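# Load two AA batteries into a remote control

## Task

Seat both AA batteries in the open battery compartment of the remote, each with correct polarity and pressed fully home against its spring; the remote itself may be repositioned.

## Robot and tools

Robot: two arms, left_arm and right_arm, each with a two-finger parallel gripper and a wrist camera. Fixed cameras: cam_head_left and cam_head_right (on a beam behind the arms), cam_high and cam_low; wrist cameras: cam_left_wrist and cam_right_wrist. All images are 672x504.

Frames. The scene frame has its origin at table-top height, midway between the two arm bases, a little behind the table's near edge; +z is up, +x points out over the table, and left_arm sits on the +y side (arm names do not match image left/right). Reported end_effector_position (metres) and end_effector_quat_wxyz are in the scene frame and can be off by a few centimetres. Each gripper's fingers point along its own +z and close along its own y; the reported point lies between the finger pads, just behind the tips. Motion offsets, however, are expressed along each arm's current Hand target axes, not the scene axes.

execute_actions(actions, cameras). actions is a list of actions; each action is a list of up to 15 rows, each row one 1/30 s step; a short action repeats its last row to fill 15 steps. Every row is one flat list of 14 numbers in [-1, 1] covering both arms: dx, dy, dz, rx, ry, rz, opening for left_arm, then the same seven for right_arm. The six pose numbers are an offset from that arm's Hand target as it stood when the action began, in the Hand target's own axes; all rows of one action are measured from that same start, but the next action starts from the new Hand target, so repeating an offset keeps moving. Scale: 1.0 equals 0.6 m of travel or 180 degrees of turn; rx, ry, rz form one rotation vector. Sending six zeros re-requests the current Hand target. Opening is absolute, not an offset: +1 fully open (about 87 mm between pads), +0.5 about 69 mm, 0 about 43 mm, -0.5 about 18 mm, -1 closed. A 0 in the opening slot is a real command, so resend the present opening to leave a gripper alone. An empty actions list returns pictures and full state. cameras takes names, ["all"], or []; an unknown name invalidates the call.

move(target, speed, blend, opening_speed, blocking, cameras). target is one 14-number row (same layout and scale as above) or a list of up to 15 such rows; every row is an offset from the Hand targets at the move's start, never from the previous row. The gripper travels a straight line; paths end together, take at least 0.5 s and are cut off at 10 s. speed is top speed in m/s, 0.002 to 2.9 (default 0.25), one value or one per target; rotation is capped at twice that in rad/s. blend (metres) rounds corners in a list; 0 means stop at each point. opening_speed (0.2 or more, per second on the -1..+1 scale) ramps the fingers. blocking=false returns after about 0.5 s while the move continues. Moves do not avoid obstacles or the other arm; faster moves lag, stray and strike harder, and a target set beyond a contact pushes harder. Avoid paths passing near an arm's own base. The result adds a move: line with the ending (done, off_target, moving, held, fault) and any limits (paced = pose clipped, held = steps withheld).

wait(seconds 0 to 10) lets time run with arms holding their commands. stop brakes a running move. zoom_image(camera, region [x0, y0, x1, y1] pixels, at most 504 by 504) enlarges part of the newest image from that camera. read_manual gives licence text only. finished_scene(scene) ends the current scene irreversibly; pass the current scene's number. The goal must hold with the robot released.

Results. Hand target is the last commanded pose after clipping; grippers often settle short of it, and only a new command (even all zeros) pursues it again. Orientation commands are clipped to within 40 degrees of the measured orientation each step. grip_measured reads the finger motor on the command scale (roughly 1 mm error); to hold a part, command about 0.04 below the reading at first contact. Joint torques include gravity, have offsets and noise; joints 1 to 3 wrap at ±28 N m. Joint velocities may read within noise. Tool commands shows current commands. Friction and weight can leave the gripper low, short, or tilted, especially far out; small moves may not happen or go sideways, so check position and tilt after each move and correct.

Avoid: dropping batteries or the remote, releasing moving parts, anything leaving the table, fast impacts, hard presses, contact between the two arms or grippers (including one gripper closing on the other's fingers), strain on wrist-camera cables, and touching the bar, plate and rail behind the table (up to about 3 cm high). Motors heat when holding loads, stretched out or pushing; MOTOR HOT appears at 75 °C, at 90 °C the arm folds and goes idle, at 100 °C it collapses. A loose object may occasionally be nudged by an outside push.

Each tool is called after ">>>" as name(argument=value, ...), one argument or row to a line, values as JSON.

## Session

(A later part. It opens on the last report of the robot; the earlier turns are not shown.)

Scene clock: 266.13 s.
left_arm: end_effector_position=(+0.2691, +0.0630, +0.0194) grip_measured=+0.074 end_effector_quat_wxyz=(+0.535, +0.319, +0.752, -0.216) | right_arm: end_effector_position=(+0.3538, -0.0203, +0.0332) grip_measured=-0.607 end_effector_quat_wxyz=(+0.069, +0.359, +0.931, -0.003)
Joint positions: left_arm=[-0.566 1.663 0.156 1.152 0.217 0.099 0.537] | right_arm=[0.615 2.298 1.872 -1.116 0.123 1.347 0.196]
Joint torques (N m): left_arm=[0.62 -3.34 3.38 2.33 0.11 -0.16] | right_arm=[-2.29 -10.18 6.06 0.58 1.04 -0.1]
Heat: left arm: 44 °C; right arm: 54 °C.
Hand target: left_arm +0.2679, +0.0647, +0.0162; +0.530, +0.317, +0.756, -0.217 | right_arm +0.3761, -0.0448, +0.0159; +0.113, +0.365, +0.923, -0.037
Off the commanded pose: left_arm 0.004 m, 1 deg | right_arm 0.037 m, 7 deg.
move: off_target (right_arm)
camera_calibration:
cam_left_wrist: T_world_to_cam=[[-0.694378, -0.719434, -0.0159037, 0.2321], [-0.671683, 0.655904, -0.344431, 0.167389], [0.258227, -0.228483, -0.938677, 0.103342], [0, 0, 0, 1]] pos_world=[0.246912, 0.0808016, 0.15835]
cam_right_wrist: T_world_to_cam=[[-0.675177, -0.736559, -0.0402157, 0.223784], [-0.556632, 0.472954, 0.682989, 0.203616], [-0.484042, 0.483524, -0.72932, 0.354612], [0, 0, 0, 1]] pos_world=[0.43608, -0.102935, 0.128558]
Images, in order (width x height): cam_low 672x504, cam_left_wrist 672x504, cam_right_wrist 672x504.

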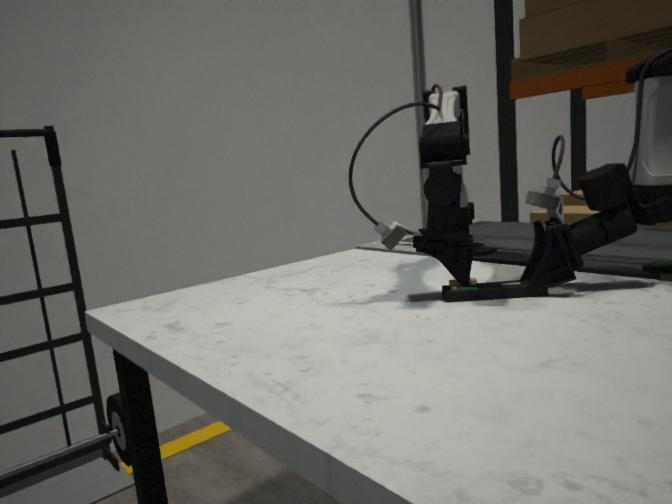

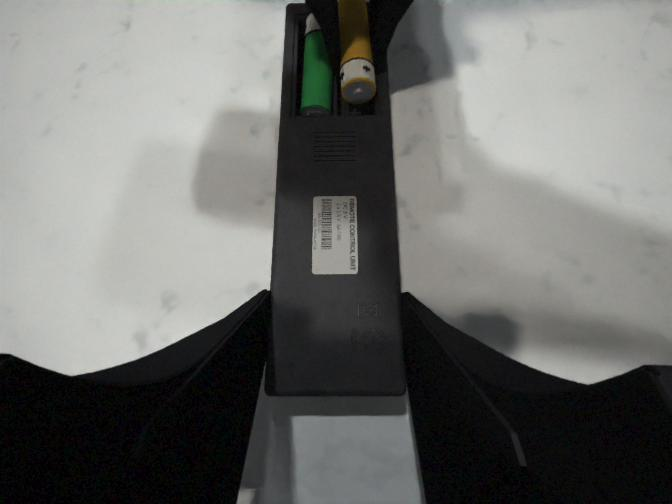

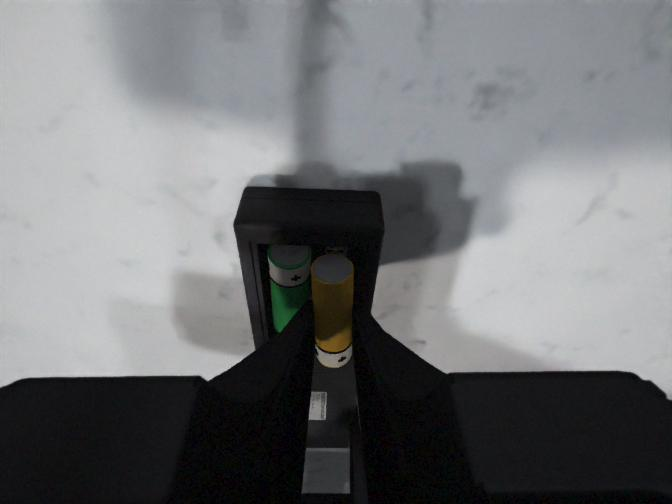

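>>> move(
  target=[0,0,0,0,0,0,-0.2,0.04,0,-0.15,0,0.077,0,-0.68],
)

>>> execute_actions(
  actions=[],
  cameras=["cam_right_wrist","cam_low"],
)

Scene clock: 270.67 s.
left_arm: end_effector_position=(+0.2689, +0.0627, +0.0195) grip_measured=+0.074 end_effector_quat_wxyz=(+0.534, +0.319, +0.752, -0.217) | right_arm: end_effector_position=(+0.3385, -0.0211, +0.0918) grip_measured=-0.607 end_effector_quat_wxyz=(+0.003, +0.367, +0.930, -0.008)
Joint positions: left_arm=[-0.566 1.663 0.156 1.152 0.22 0.099 0.537] | right_arm=[0.592 2.326 2.14 -1.437 0.021 1.345 0.196]
Joint torques (N m): left_arm=[0.62 -3.36 3.38 2.33 0.09 -0.16] | right_arm=[-0.31 -12.42 9.99 0.13 -0.14 0.03]
Heat: left arm: 44 °C; right arm: 54 °C.
Hand target: left_arm +0.2679, +0.0646, +0.0162; +0.530, +0.317, +0.756, -0.217 | right_arm +0.3428, -0.0152, +0.0976; +0.001, +0.367, +0.930, +0.007
Off the commanded pose: left_arm 0.004 m, 1 deg | right_arm 0.009 m, 2 deg.
move: done

Scene clock: 270.67 s.
left_arm: end_effector_position=(+0.2689, +0.0627, +0.0195) grip_measured=+0.074 end_effector_quat_wxyz=(+0.534, +0.319, +0.752, -0.217) | right_arm: end_effector_position=(+0.3385, -0.0211, +0.0918) grip_measured=-0.607 end_effector_quat_wxyz=(+0.003, +0.367, +0.930, -0.008)
Joint positions: left_arm=[-0.566 1.663 0.156 1.152 0.22 0.099 0.537] | right_arm=[0.592 2.326 2.14 -1.437 0.021 1.345 0.196]
Joint velocities: within noise
Joint torques (N m): left_arm=[0.62 -3.36 3.38 2.33 0.09 -0.16] | right_arm=[-0.31 -12.42 9.99 0.13 -0.14 0.03]
Motor temperatures (°C): left_arm=[27 36 31 44 27 30 33] | right_arm=[29 54 34 31 32 26 29]
Heat: left arm: 44 °C; right arm: 54 °C.
Hand target: left_arm +0.2679, +0.0646, +0.0162; +0.530, +0.317, +0.756, -0.217 | right_arm +0.3428, -0.0152, +0.0976; +0.001, +0.367, +0.930, +0.007
Tool commands: left_gripper/opening=-0.2 right_gripper/opening=-0.68
Off the commanded pose: left_arm 0.004 m, 1 deg | right_arm 0.009 m, 2 deg.
camera_calibration:
cam_right_wrist: T_world_to_cam=[[-0.68922, -0.724334, 0.0177994, 0.214886], [-0.457318, 0.45394, 0.764721, 0.113981], [-0.561993, 0.518921, -0.644115, 0.409661], [0, 0, 0, 1]] pos_world=[0.430456, -0.108673, 0.17288]
Images, in order (width x height): cam_low 672x504, cam_right_wrist 672x504.

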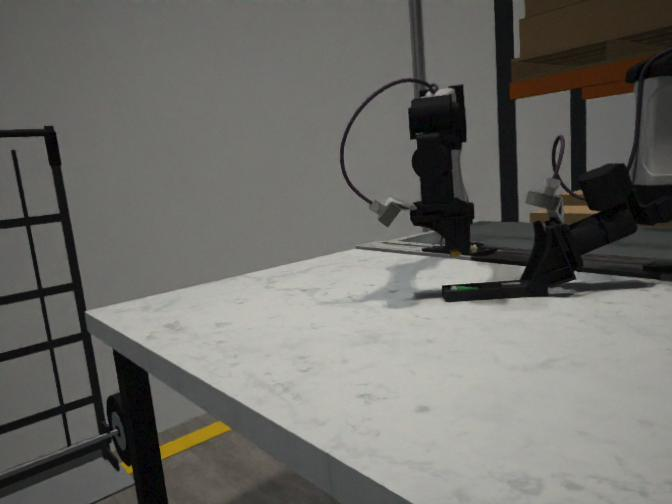

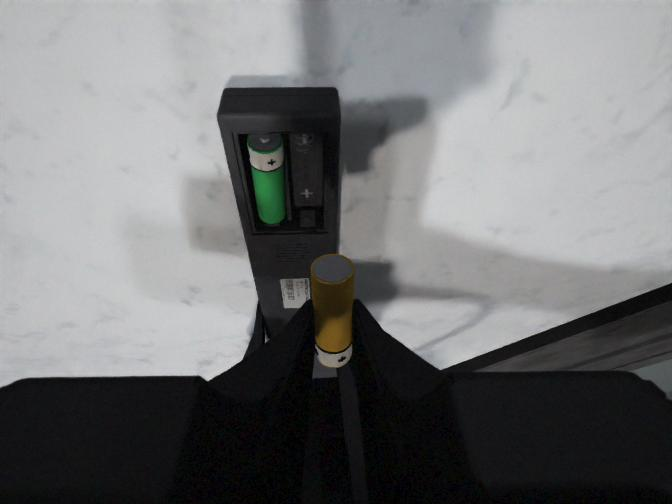

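>>> move(
  target=[
    [0,0,0,0,0,0,-0.2,0,-0.17,0,0,0,0,-0.68],
    [0,0,0,0,0,0,-0.2,0,-0.17,0.125,0,0,0,-0.68],
  ],
  cameras=["cam_right_wrist","cam_low"],
  speed=[0.2,0.08],
)

>>> zoom_image(
  camera="cam_low",
  region=[380, 220, 540, 320],
)

Scene clock: 274.60 s.
left_arm: end_effector_position=(+0.2689, +0.0627, +0.0195) grip_measured=+0.074 end_effector_quat_wxyz=(+0.534, +0.319, +0.752, -0.217) | right_arm: end_effector_position=(+0.2737, -0.0909, +0.0243) grip_measured=-0.607 end_effector_quat_wxyz=(+0.007, +0.368, +0.930, +0.000)
Joint positions: left_arm=[-0.566 1.663 0.156 1.152 0.22 0.099 0.537] | right_arm=[0.528 1.969 1.318 -0.954 0.021 1.282 0.196]
Joint torques (N m): left_arm=[0.62 -3.34 3.37 2.33 0.09 -0.16] | right_arm=[-0.4 -9.31 5.42 0.37 -0.13 0.01]
Heat: left arm: 44 °C; right arm: 54 °C.
Hand target: left_arm +0.2679, +0.0646, +0.0162; +0.530, +0.317, +0.756, -0.217 | right_arm +0.2736, -0.0888, +0.0213; +0.001, +0.367, +0.930, +0.007
Off the commanded pose: left_arm 0.004 m, 1 deg | right_arm 0.004 m, 1 deg.
move: done
camera_calibration:
cam_right_wrist: T_world_to_cam=[[-0.690487, -0.723345, 0.000187374, 0.121749], [-0.46656, 0.445565, 0.764064, 0.169513], [-0.552765, 0.527489, -0.645141, 0.364274], [0, 0, 0, 1]] pos_world=[0.364511, -0.179613, 0.105466]
Images, in order (width x height): cam_low 672x504, cam_right_wrist 672x504.

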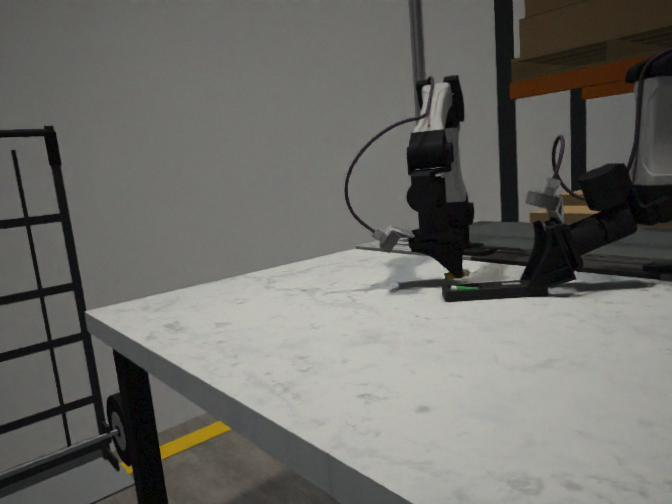

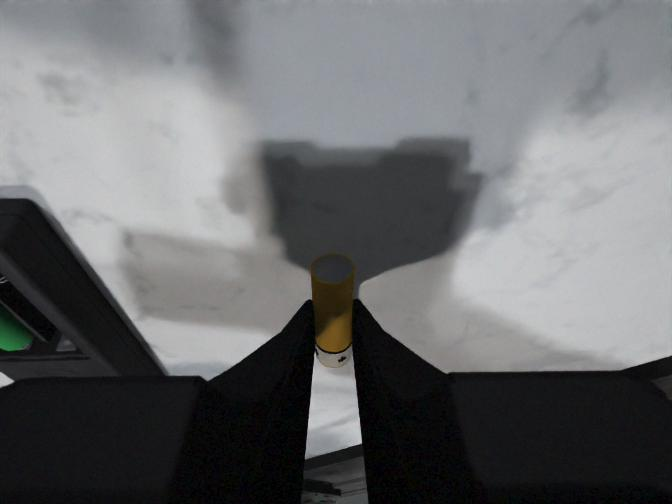

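Scaled by 3.150 from the camera's 672x504 image, which has a finer 960x720 frame.

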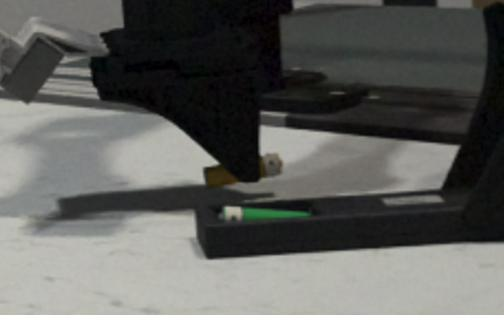

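>>> move(
  target=[
    [0,0,0,0,0,0,-0.2,0,0,0.017,0,0,0,-0.68],
    [0,0,0,0,0,0,-0.2,0,0,0.017,0,0,0,-0.45],
  ],
  cameras=["cam_right_wrist","cam_low"],
  speed=0.04,
  opening_speed=0.2,
)

>>> zoom_image(
  camera="cam_low",
  region=[380, 220, 540, 320],
)

Scene clock: 277.77 s.
left_arm: end_effector_position=(+0.2689, +0.0627, +0.0195) grip_measured=+0.074 end_effector_quat_wxyz=(+0.534, +0.319, +0.752, -0.217) | right_arm: end_effector_position=(+0.2746, -0.0902, +0.0155) grip_measured=-0.450 end_effector_quat_wxyz=(+0.008, +0.368, +0.930, +0.002)
Joint positions: left_arm=[-0.566 1.663 0.156 1.152 0.22 0.099 0.537] | right_arm=[0.528 1.981 1.298 -0.916 0.02 1.282 0.275]
Joint torques (N m): left_arm=[0.61 -3.34 3.38 2.33 0.09 -0.16] | right_arm=[-0.47 -8.8 5.08 0.35 -0.14 0]
Heat: left arm: 45 °C; right arm: 53 °C.
Hand target: left_arm +0.2679, +0.0646, +0.0162; +0.530, +0.317, +0.756, -0.217 | right_arm +0.2737, -0.0887, +0.0111; +0.001, +0.367, +0.930, +0.007
Off the commanded pose: left_arm 0.004 m, 1 deg | right_arm 0.005 m, 1 deg.
move: done
camera_calibration:
cam_right_wrist: T_world_to_cam=[[-0.690245, -0.723563, -0.0043208, 0.122821], [-0.469571, 0.443389, 0.763485, 0.176983], [-0.550514, 0.52902, -0.645811, 0.358243], [0, 0, 0, 1]] pos_world=[0.3651, -0.179121, 0.096764]
Images, in order (width x height): cam_low 672x504, cam_right_wrist 672x504.

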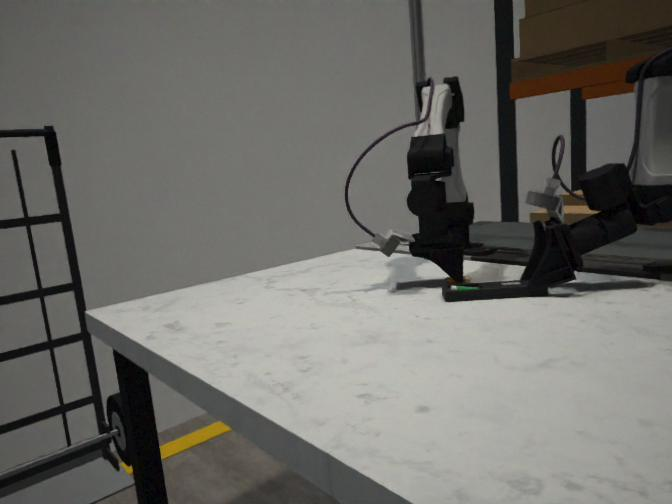

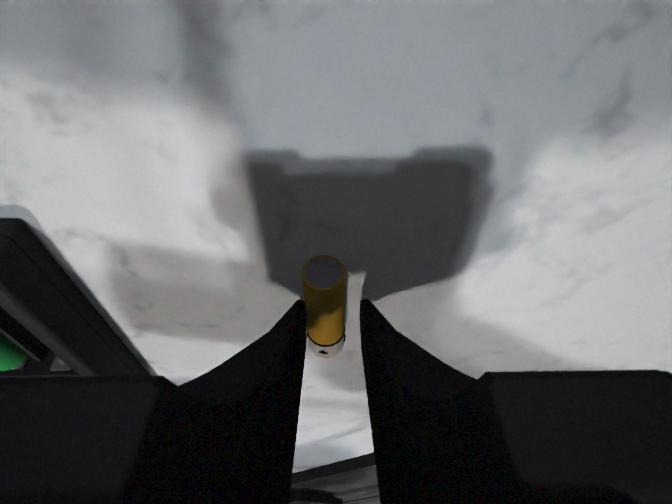

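Scaled by 3.150 from the camera's 672x504 image, which has a finer 960x720 frame.

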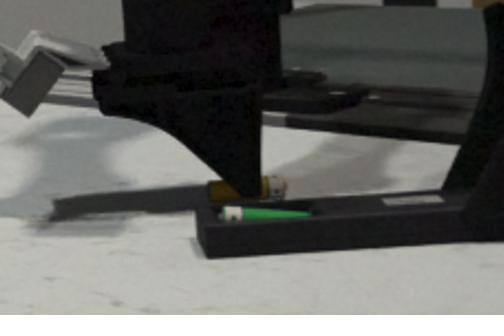

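>>> move(
  target=[0,0,0,0,0,0,-0.2,0,0,0,0,0,0,-0.68],
  opening_speed=0.3,
)

>>> move(
  target=[
    [0,0,0,0,0,0,-0.2,0,0,-0.12,0,0,0,-0.68],
    [0,0,0,0,0,0,-0.2,0.002,0.178,-0.12,0,0.117,0,-0.68],
  ],
  cameras=["cam_right_wrist","cam_left_wrist","cam_low"],
  speed=0.15,
)

>>> zoom_image(
  camera="cam_left_wrist",
  region=[230, 0, 430, 150],
)

>>> zoom_image(
  camera="cam_low",
  region=[400, 220, 560, 320],
)

Scene clock: 279.93 s.
left_arm: end_effector_position=(+0.2689, +0.0627, +0.0195) grip_measured=+0.074 end_effector_quat_wxyz=(+0.534, +0.319, +0.752, -0.217) | right_arm: end_effector_position=(+0.2747, -0.0902, +0.0155) grip_measured=-0.609 end_effector_quat_wxyz=(+0.008, +0.368, +0.930, +0.002)
Joint positions: left_arm=[-0.566 1.663 0.156 1.152 0.22 0.099 0.537] | right_arm=[0.528 1.981 1.298 -0.916 0.02 1.282 0.196]
Joint torques (N m): left_arm=[0.62 -3.34 3.37 2.33 0.09 -0.16] | right_arm=[-0.46 -8.85 5.15 0.33 -0.13 -0.03]
Heat: left arm: 45 °C; right arm: 53 °C.
Hand target: left_arm +0.2679, +0.0646, +0.0162; +0.530, +0.317, +0.756, -0.217 | right_arm +0.2737, -0.0886, +0.0111; +0.001, +0.367, +0.930, +0.007
Off the commanded pose: left_arm 0.004 m, 1 deg | right_arm 0.005 m, 1 deg.
move: done

Scene clock: 283.20 s.
left_arm: end_effector_position=(+0.2689, +0.0627, +0.0195) grip_measured=+0.074 end_effector_quat_wxyz=(+0.534, +0.319, +0.752, -0.217) | right_arm: end_effector_position=(+0.3404, -0.0145, +0.0800) grip_measured=-0.609 end_effector_quat_wxyz=(-0.166, +0.361, +0.916, +0.060)
Joint positions: left_arm=[-0.566 1.663 0.156 1.152 0.22 0.099 0.537] | right_arm=[0.476 2.489 2.274 -1.531 -0.317 1.208 0.196]
Joint torques (N m): left_arm=[0.64 -3.34 3.37 2.33 0.09 -0.16] | right_arm=[-0.62 -12.92 9.58 -0.07 -0.37 -0.01]
Heat: left arm: 45 °C; right arm: 53 °C.
Hand target: left_arm +0.2679, +0.0646, +0.0162; +0.530, +0.317, +0.756, -0.217 | right_arm +0.3453, -0.0108, +0.0846; -0.169, +0.360, +0.915, +0.074
Off the commanded pose: left_arm 0.004 m, 1 deg | right_arm 0.008 m, 2 deg.
move: done
camera_calibration:
cam_left_wrist: T_world_to_cam=[[-0.696218, -0.717671, -0.0151106, 0.232069], [-0.670043, 0.657278, -0.345006, 0.166933], [0.257533, -0.230075, -0.938479, 0.103733], [0, 0, 0, 1]] pos_world=[0.246708, 0.0806938, 0.158451]
cam_right_wrist: T_world_to_cam=[[-0.685671, -0.727672, 0.0186726, 0.219958], [-0.226772, 0.237918, 0.944441, 0.0249046], [-0.691686, 0.643342, -0.328149, 0.420288], [0, 0, 0, 1]] pos_world=[0.447174, -0.116257, 0.110289]
Images, in order (width x height): cam_low 672x504, cam_left_wrist 672x504, cam_right_wrist 672x504.

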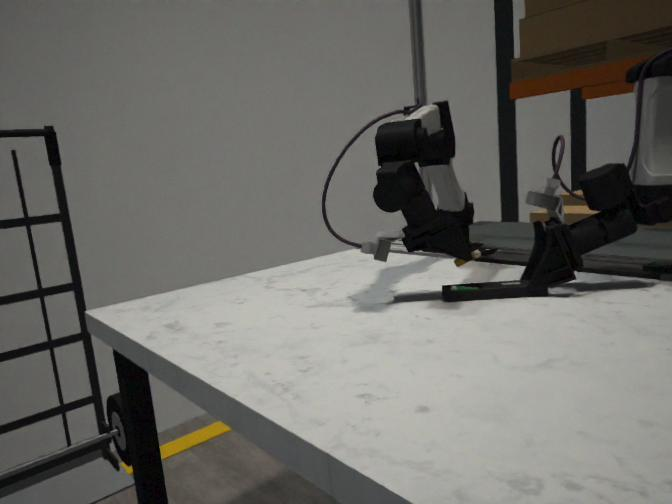

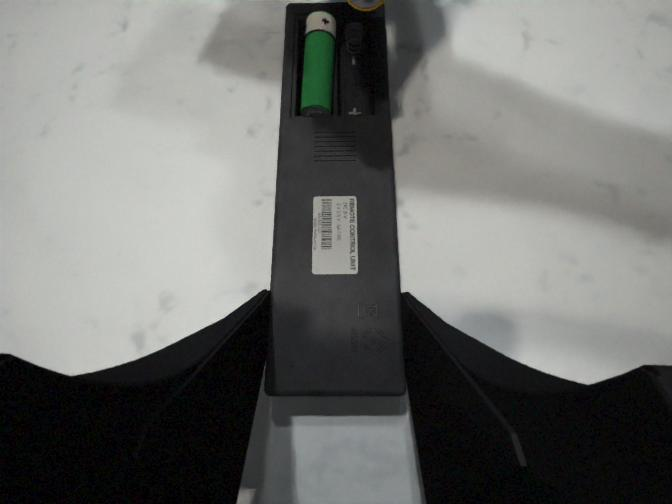

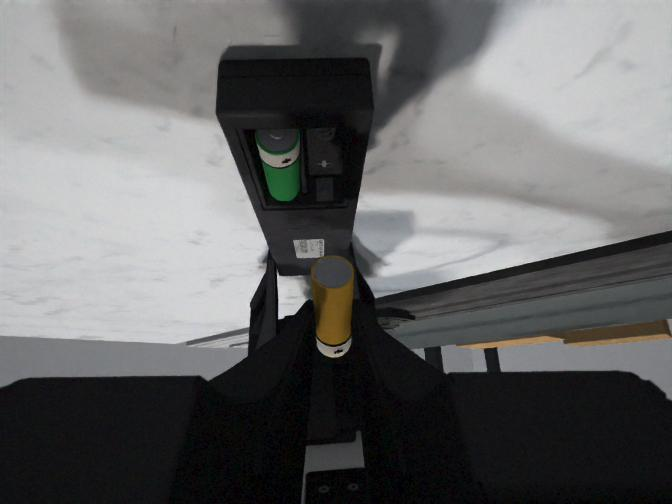

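Scaled by 2.520 from the camera's 672x504 image, which has a finer 960x720 frame.

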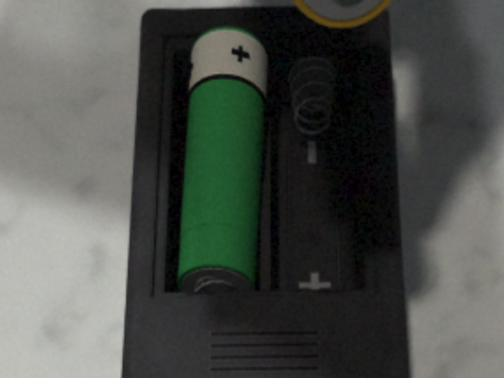

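Scaled by 3.150 from the camera's 672x504 image, which has a finer 960x720 frame.

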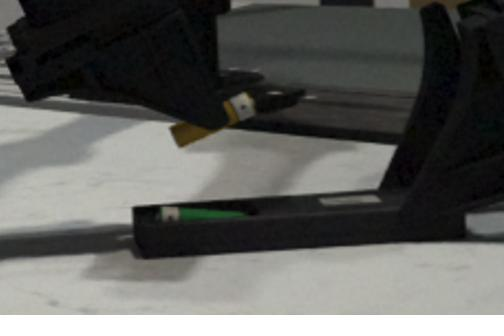

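>>> move(
  target=[0,0,0,0,0,0,-0.2,-0.0127,0,0.078,0,0,0,-0.68],
  cameras=["cam_right_wrist","cam_left_wrist","cam_low"],
  speed=0.1,
)

>>> zoom_image(
  camera="cam_left_wrist",
  region=[230, 0, 430, 150],
)

>>> zoom_image(
  camera="cam_low",
  region=[400, 220, 560, 320],
)

Scene clock: 285.77 s.
left_arm: end_effector_position=(+0.2689, +0.0627, +0.0195) grip_measured=+0.074 end_effector_quat_wxyz=(+0.534, +0.319, +0.752, -0.217) | right_arm: end_effector_position=(+0.3418, -0.0102, +0.0390) grip_measured=-0.609 end_effector_quat_wxyz=(-0.163, +0.360, +0.916, +0.068)
Joint positions: left_arm=[-0.566 1.663 0.156 1.152 0.22 0.099 0.537] | right_arm=[0.479 2.489 2.112 -1.352 -0.324 1.211 0.196]
Joint torques (N m): left_arm=[0.62 -3.34 3.37 2.33 0.09 -0.16] | right_arm=[0.7 -14.17 5.24 0.12 -0.32 0.13]
Heat: left arm: 45 °C; right arm: 53 °C.
Hand target: left_arm +0.2679, +0.0646, +0.0162; +0.530, +0.317, +0.756, -0.217 | right_arm +0.3386, -0.0035, +0.0382; -0.169, +0.360, +0.915, +0.074
Off the commanded pose: left_arm 0.004 m, 1 deg | right_arm 0.007 m, 1 deg.
move: done
camera_calibration:
cam_left_wrist: T_world_to_cam=[[-0.696218, -0.717671, -0.0151106, 0.232069], [-0.670043, 0.657278, -0.345006, 0.166933], [0.257533, -0.230075, -0.938479, 0.103733], [0, 0, 0, 1]] pos_world=[0.246708, 0.0806938, 0.158451]
cam_right_wrist: T_world_to_cam=[[-0.686728, -0.726913, 0.00147496, 0.225743], [-0.23694, 0.225759, 0.94493, 0.0662172], [-0.687214, 0.648561, -0.32727, 0.403561], [0, 0, 0, 1]] pos_world=[0.448046, -0.112587, 0.0691695]
Images, in order (width x height): cam_low 672x504, cam_left_wrist 672x504, cam_right_wrist 672x504.

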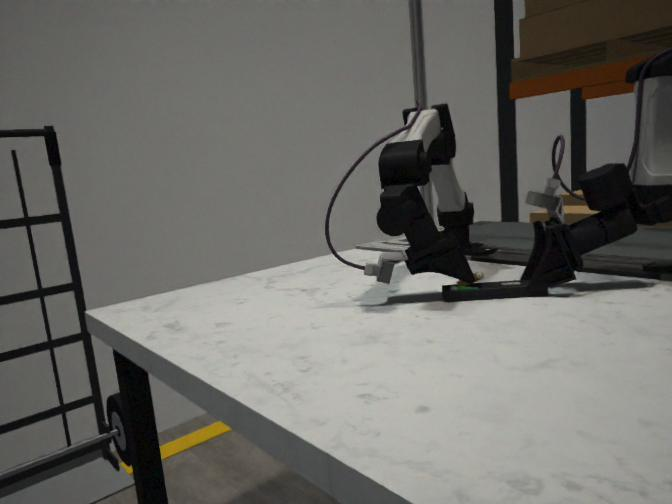

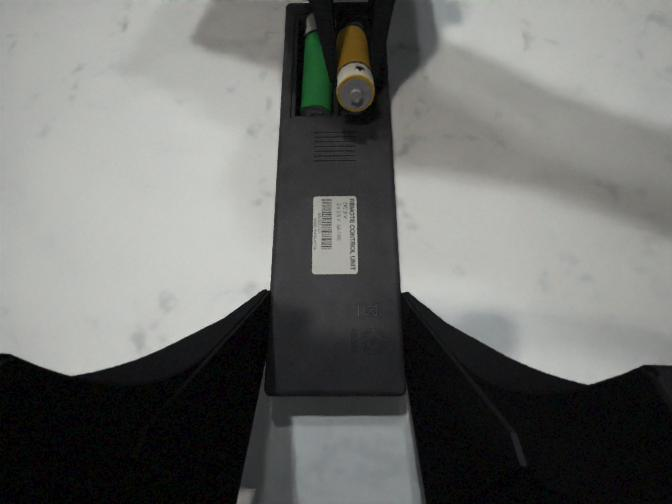

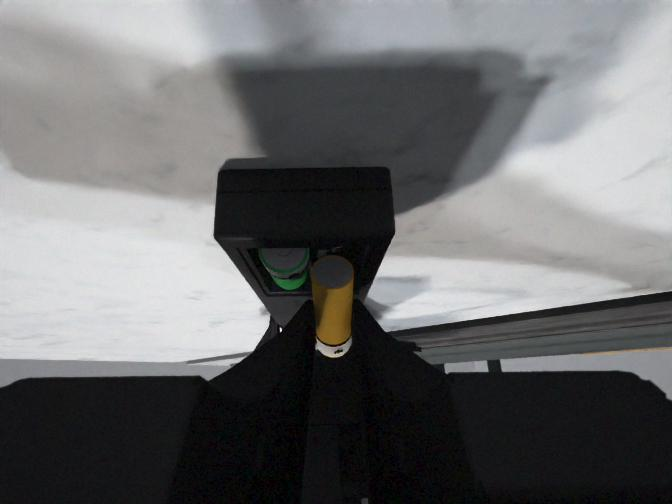

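Scaled by 2.520 from the camera's 672x504 image, which has a finer 960x720 frame.

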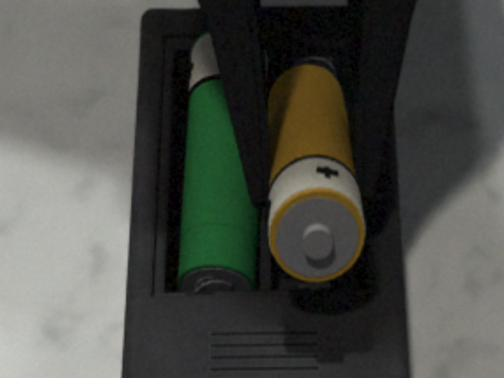

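Scaled by 3.150 from the camera's 672x504 image, which has a finer 960x720 frame.

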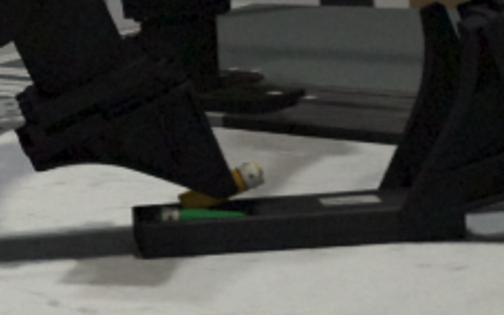

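>>> move(
  target=[
    [0,0,0,0,0,0,-0.2,0.004,-0.006,0,0,0.03,0,-0.68],
    [0,0,0,0,0,0,-0.2,-0.005,-0.006,0.032,0,0.03,0,-0.68],
  ],
  cameras=["cam_right_wrist","cam_left_wrist","cam_low"],
  speed=0.06,
)

>>> zoom_image(
  camera="cam_left_wrist",
  region=[230, 0, 430, 150],
)

>>> zoom_image(
  camera="cam_low",
  region=[400, 220, 560, 320],
)

Scene clock: 289.27 s.
left_arm: end_effector_position=(+0.2689, +0.0627, +0.0195) grip_measured=+0.074 end_effector_quat_wxyz=(+0.534, +0.319, +0.752, -0.217) | right_arm: end_effector_position=(+0.3326, -0.0043, +0.0320) grip_measured=-0.609 end_effector_quat_wxyz=(-0.212, +0.358, +0.905, +0.091)
Joint positions: left_arm=[-0.566 1.663 0.156 1.152 0.22 0.099 0.537] | right_arm=[0.466 2.509 2.072 -1.331 -0.427 1.187 0.196]
Joint torques (N m): left_arm=[0.62 -3.34 3.37 2.33 0.09 -0.16] | right_arm=[0.03 -12.18 4.48 0.21 -0.24 -0.02]
Heat: left arm: 45 °C; right arm: 54 °C.
Hand target: left_arm +0.2679, +0.0646, +0.0162; +0.530, +0.317, +0.756, -0.217 | right_arm +0.3332, -0.0031, +0.0192; -0.212, +0.356, +0.906, +0.091
Off the commanded pose: left_arm 0.004 m, 1 deg | right_arm 0.013 m, 0 deg.
move: off_target (right_arm)
camera_calibration:
cam_left_wrist: T_world_to_cam=[[-0.696218, -0.717671, -0.0151106, 0.232069], [-0.670043, 0.657278, -0.345006, 0.166933], [0.257533, -0.230075, -0.938479, 0.103733], [0, 0, 0, 1]] pos_world=[0.246708, 0.0806938, 0.158451]
cam_right_wrist: T_world_to_cam=[[-0.690075, -0.723726, -0.00420323, 0.22503], [-0.163221, 0.149968, 0.975125, 0.0435077], [-0.705093, 0.673595, -0.221617, 0.393841], [0, 0, 0, 1]] pos_world=[0.440083, -0.108954, 0.0458021]
Images, in order (width x height): cam_low 672x504, cam_left_wrist 672x504, cam_right_wrist 672x504.

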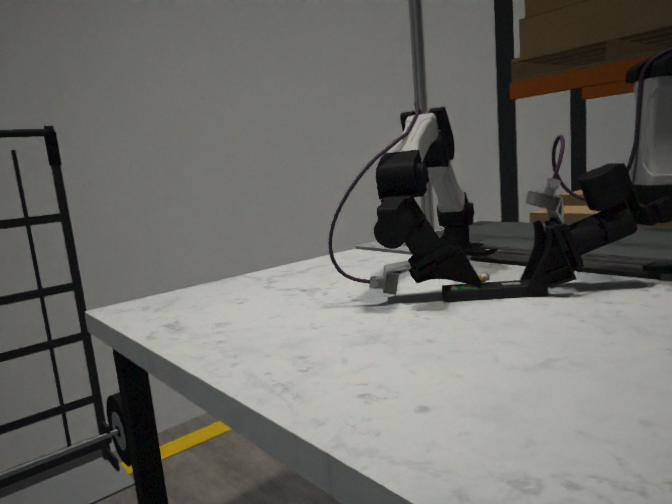

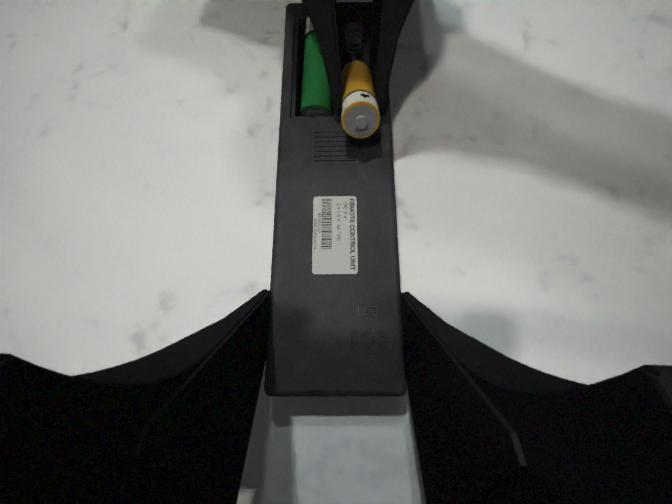

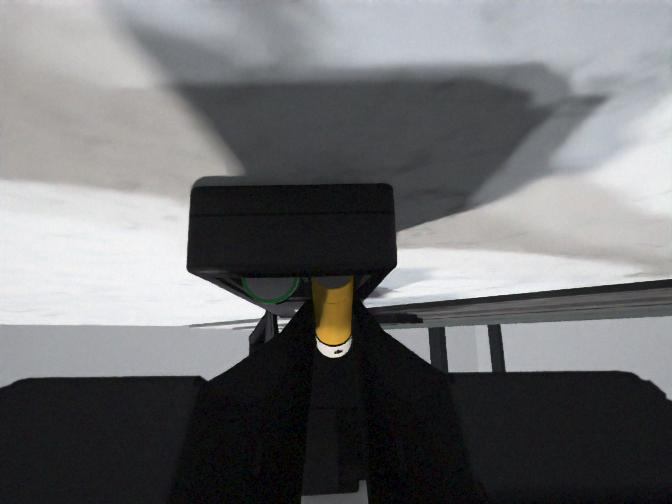

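Scaled by 2.520 from the camera's 672x504 image, which has a finer 960x720 frame.

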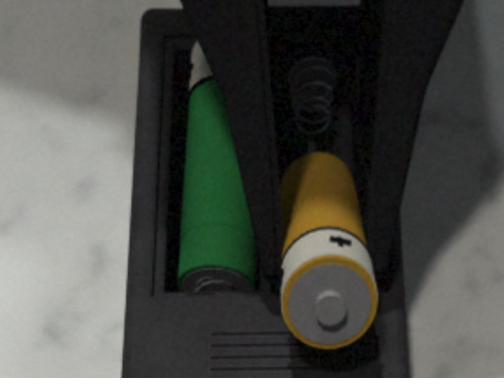

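Scaled by 3.150 from the camera's 672x504 image, which has a finer 960x720 frame.

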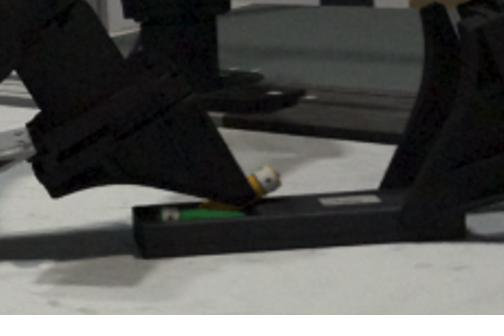

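>>> move(
  target=[0,0,0,0,0,0,-0.2,-0.05,0,-0.015,0,0,0,-0.68],
  cameras=[],
  speed=0.05,
)

>>> move(
  target=[0,0,0,0,0,0,-0.2,-0.045,0,-0.015,0,0,0,-0.68],
  cameras=["cam_right_wrist","cam_left_wrist","cam_low"],
  speed=0.05,
)

>>> zoom_image(
  camera="cam_left_wrist",
  region=[230, 0, 430, 150],
)

>>> zoom_image(
  camera="cam_low",
  region=[400, 220, 560, 320],
)

Scene clock: 291.30 s.
left_arm: end_effector_position=(+0.2689, +0.0627, +0.0195) grip_measured=+0.074 end_effector_quat_wxyz=(+0.534, +0.319, +0.752, -0.217) | right_arm: end_effector_position=(+0.3429, -0.0156, +0.0298) grip_measured=-0.609 end_effector_quat_wxyz=(-0.238, +0.358, +0.897, +0.102)
Joint positions: left_arm=[-0.566 1.663 0.156 1.152 0.22 0.099 0.537] | right_arm=[0.418 2.57 2.146 -1.391 -0.472 1.131 0.196]
Joint torques (N m): left_arm=[0.61 -3.34 3.38 2.33 0.09 -0.16] | right_arm=[-1.03 -11.58 8.35 0.08 0.27 -0.09]
Heat: left arm: 45 °C; right arm: 54 °C.
Hand target: left_arm +0.2679, +0.0646, +0.0162; +0.530, +0.317, +0.756, -0.217 | right_arm +0.3558, -0.0242, +0.0137; -0.212, +0.356, +0.906, +0.091
Off the commanded pose: left_arm 0.004 m, 1 deg | right_arm 0.022 m, 3 deg.
move: off_target (right_arm)
No camera images: "cameras" was empty.

Scene clock: 292.33 s.
left_arm: end_effector_position=(+0.2692, +0.0624, +0.0202) grip_measured=+0.074 end_effector_quat_wxyz=(+0.536, +0.319, +0.751, -0.217) | right_arm: end_effector_position=(+0.3514, -0.0248, +0.0306) grip_measured=-0.609 end_effector_quat_wxyz=(-0.255, +0.351, +0.895, +0.099)
Joint positions: left_arm=[-0.566 1.663 0.156 1.155 0.22 0.099 0.537] | right_arm=[0.389 2.649 2.28 -1.496 -0.483 1.076 0.196]
Joint torques (N m): left_arm=[0.62 -3.36 3.37 2.29 0.09 -0.16] | right_arm=[-2.85 -11.77 8.59 0.22 0.52 -0.07]
Heat: left arm: 45 °C; right arm: 54 °C.
Hand target: left_arm +0.2679, +0.0646, +0.0162; +0.530, +0.317, +0.756, -0.217 | right_arm +0.3764, -0.0434, +0.0096; -0.212, +0.356, +0.906, +0.091
Off the commanded pose: left_arm 0.005 m, 1 deg | right_arm 0.038 m, 5 deg.
move: off_target (right_arm)
camera_calibration:
cam_left_wrist: T_world_to_cam=[[-0.696137, -0.717735, -0.0157961, 0.232175], [-0.66908, 0.656607, -0.348137, 0.167468], [0.260242, -0.231782, -0.937311, 0.103583], [0, 0, 0, 1]] pos_world=[0.246718, 0.0806876, 0.159058]
cam_right_wrist: T_world_to_cam=[[-0.68283, -0.730496, 0.0109172, 0.219967], [-0.0896266, 0.0985901, 0.991084, 0.0234208], [-0.725059, 0.675763, -0.132792, 0.424847], [0, 0, 0, 1]] pos_world=[0.460339, -0.12872, 0.030803]
Images, in order (width x height): cam_low 672x504, cam_left_wrist 672x504, cam_right_wrist 672x504.

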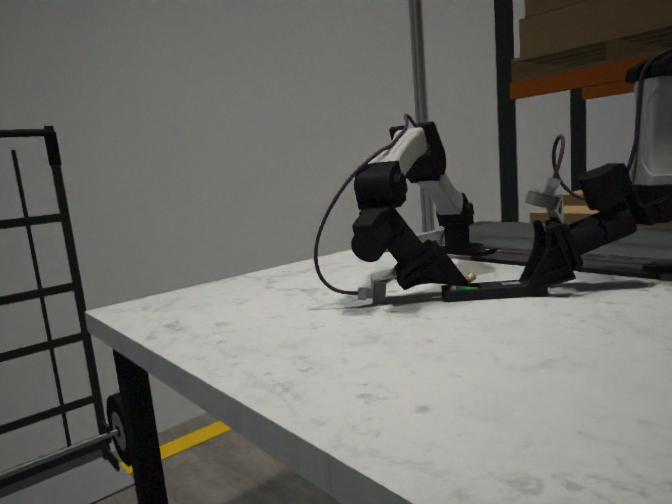

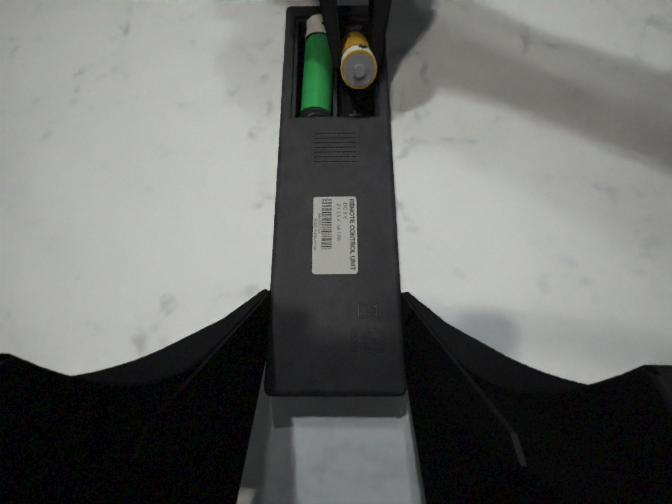

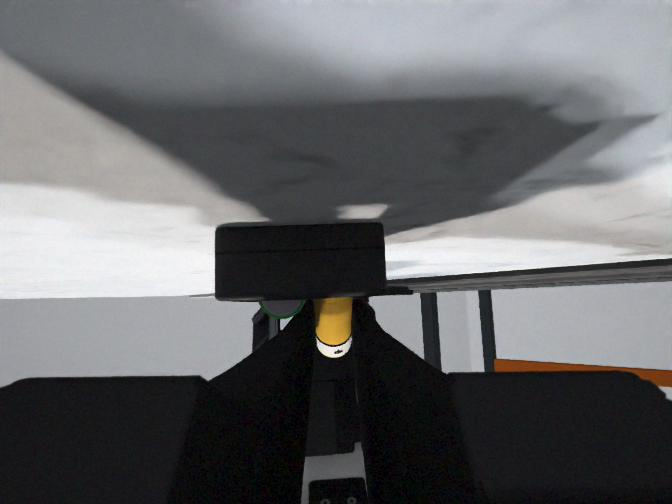

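Scaled by 2.520 from the camera's 672x504 image, which has a finer 960x720 frame.

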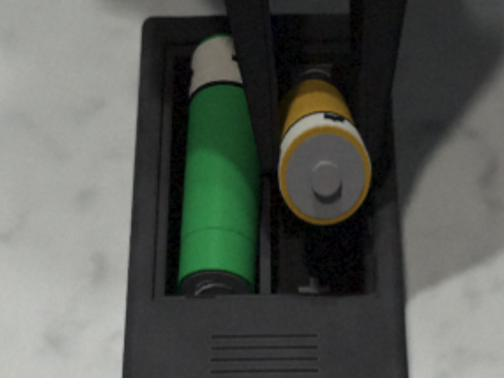

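Scaled by 3.150 from the camera's 672x504 image, which has a finer 960x720 frame.

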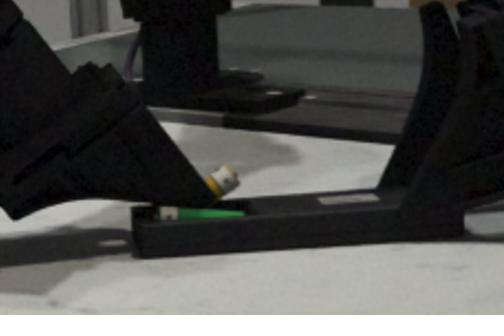

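>>> move(
  target=[0,0,0,0,0,0,-0.2,-0.012,0,0.02,0,-0.15,0,-0.68],
  cameras=["cam_right_wrist","cam_left_wrist","cam_low"],
  speed=0.08,
)

>>> zoom_image(
  camera="cam_left_wrist",
  region=[230, 0, 430, 150],
)

>>> zoom_image(
  camera="cam_low",
  region=[400, 220, 560, 320],
)

>>> zoom_image(
  camera="cam_right_wrist",
  region=[220, 200, 400, 380],
)

Scene clock: 296.73 s.
left_arm: end_effector_position=(+0.2688, +0.0626, +0.0195) grip_measured=+0.074 end_effector_quat_wxyz=(+0.534, +0.319, +0.752, -0.217) | right_arm: end_effector_position=(+0.3513, -0.0215, +0.0304) grip_measured=-0.609 end_effector_quat_wxyz=(-0.079, +0.361, +0.928, +0.046)
Joint positions: left_arm=[-0.566 1.663 0.156 1.152 0.22 0.098 0.537] | right_arm=[0.502 2.41 1.997 -1.232 -0.169 1.242 0.196]
Joint torques (N m): left_arm=[0.64 -3.34 3.38 2.33 0.09 -0.15] | right_arm=[-0.69 -11.15 3.14 0.99 1.46 0.1]
Motor temperatures (°C): left_arm=[27 36 31 45 27 30 33] | right_arm=[29 55 35 31 31 26 29]
Heat: left arm: 45 °C; right arm: 55 °C.
Hand target: left_arm +0.2679, +0.0647, +0.0161; +0.530, +0.317, +0.756, -0.217 | right_arm +0.3772, -0.0439, -0.0043; +0.005, +0.367, +0.930, +0.005
Off the commanded pose: left_arm 0.004 m, 1 deg | right_arm 0.049 m, 11 deg.
move: off_target (right_arm)
camera_calibration:
cam_left_wrist: T_world_to_cam=[[-0.696052, -0.717848, -0.0143423, 0.231988], [-0.670404, 0.65694, -0.344946, 0.167107], [0.257041, -0.230485, -0.938513, 0.103867], [0, 0, 0, 1]] pos_world=[0.246807, 0.0806925, 0.158451]
cam_right_wrist: T_world_to_cam=[[-0.682531, -0.730546, -0.0213041, 0.223234], [-0.367829, 0.318173, 0.873767, 0.129367], [-0.631548, 0.604209, -0.485879, 0.398959], [0, 0, 0, 1]] pos_world=[0.451911, -0.119133, 0.0855647]
Images, in order (width x height): cam_low 672x504, cam_left_wrist 672x504, cam_right_wrist 672x504.

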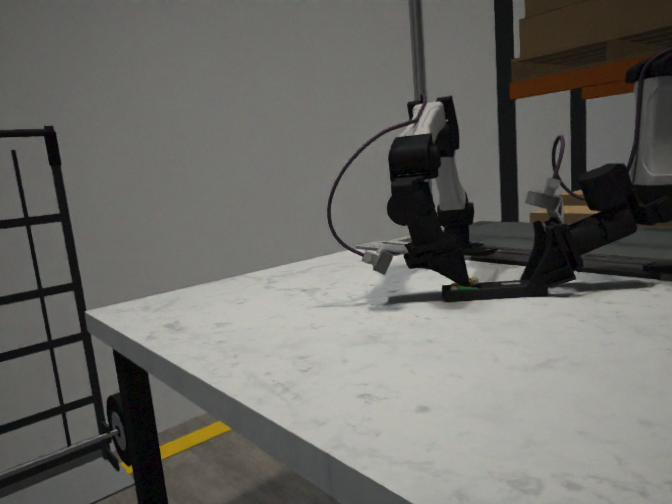

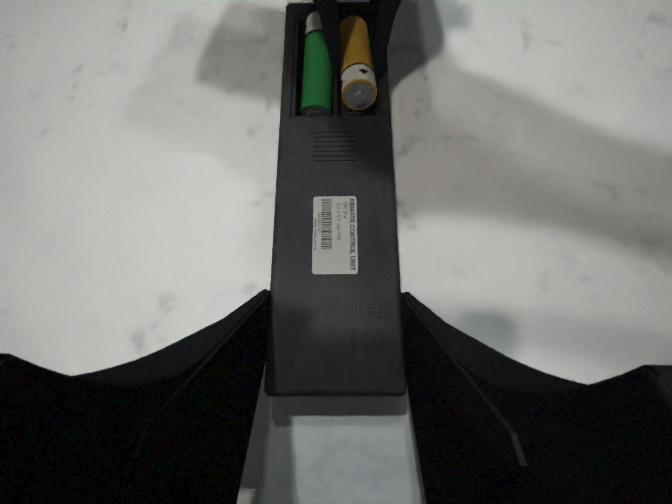

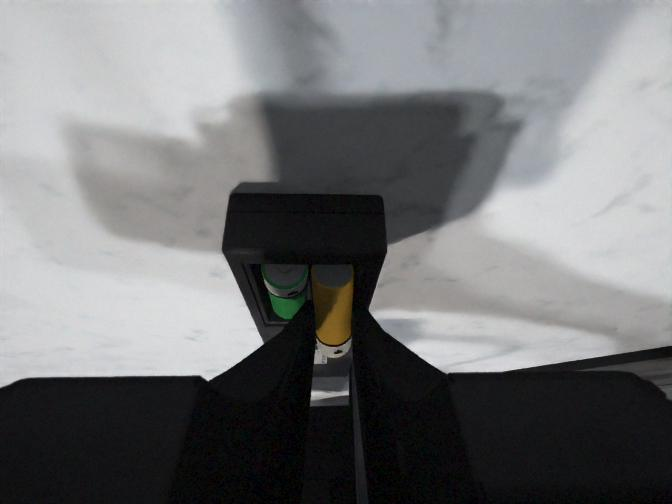

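Scaled by 2.520 from the camera's 672x504 image, which has a finer 960x720 frame.

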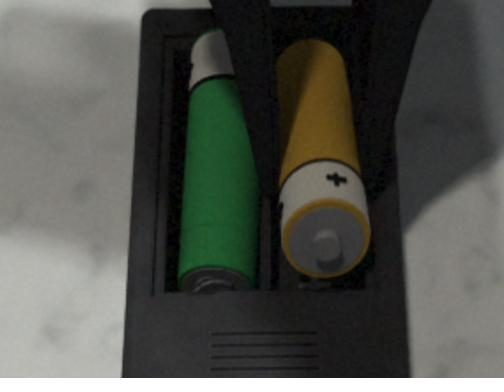

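Scaled by 3.150 from the camera's 672x504 image, which has a finer 960x720 frame.

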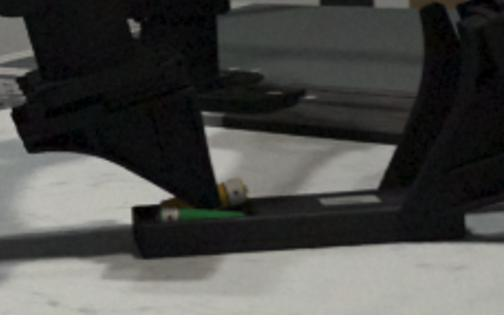

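Scaled by 2.800 from the camera's 672x504 image, which has a finer 960x720 frame.

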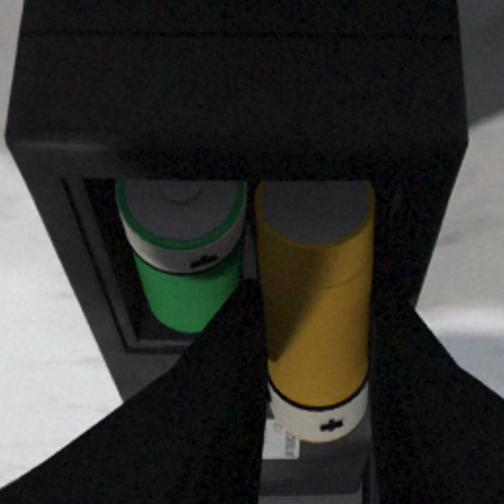

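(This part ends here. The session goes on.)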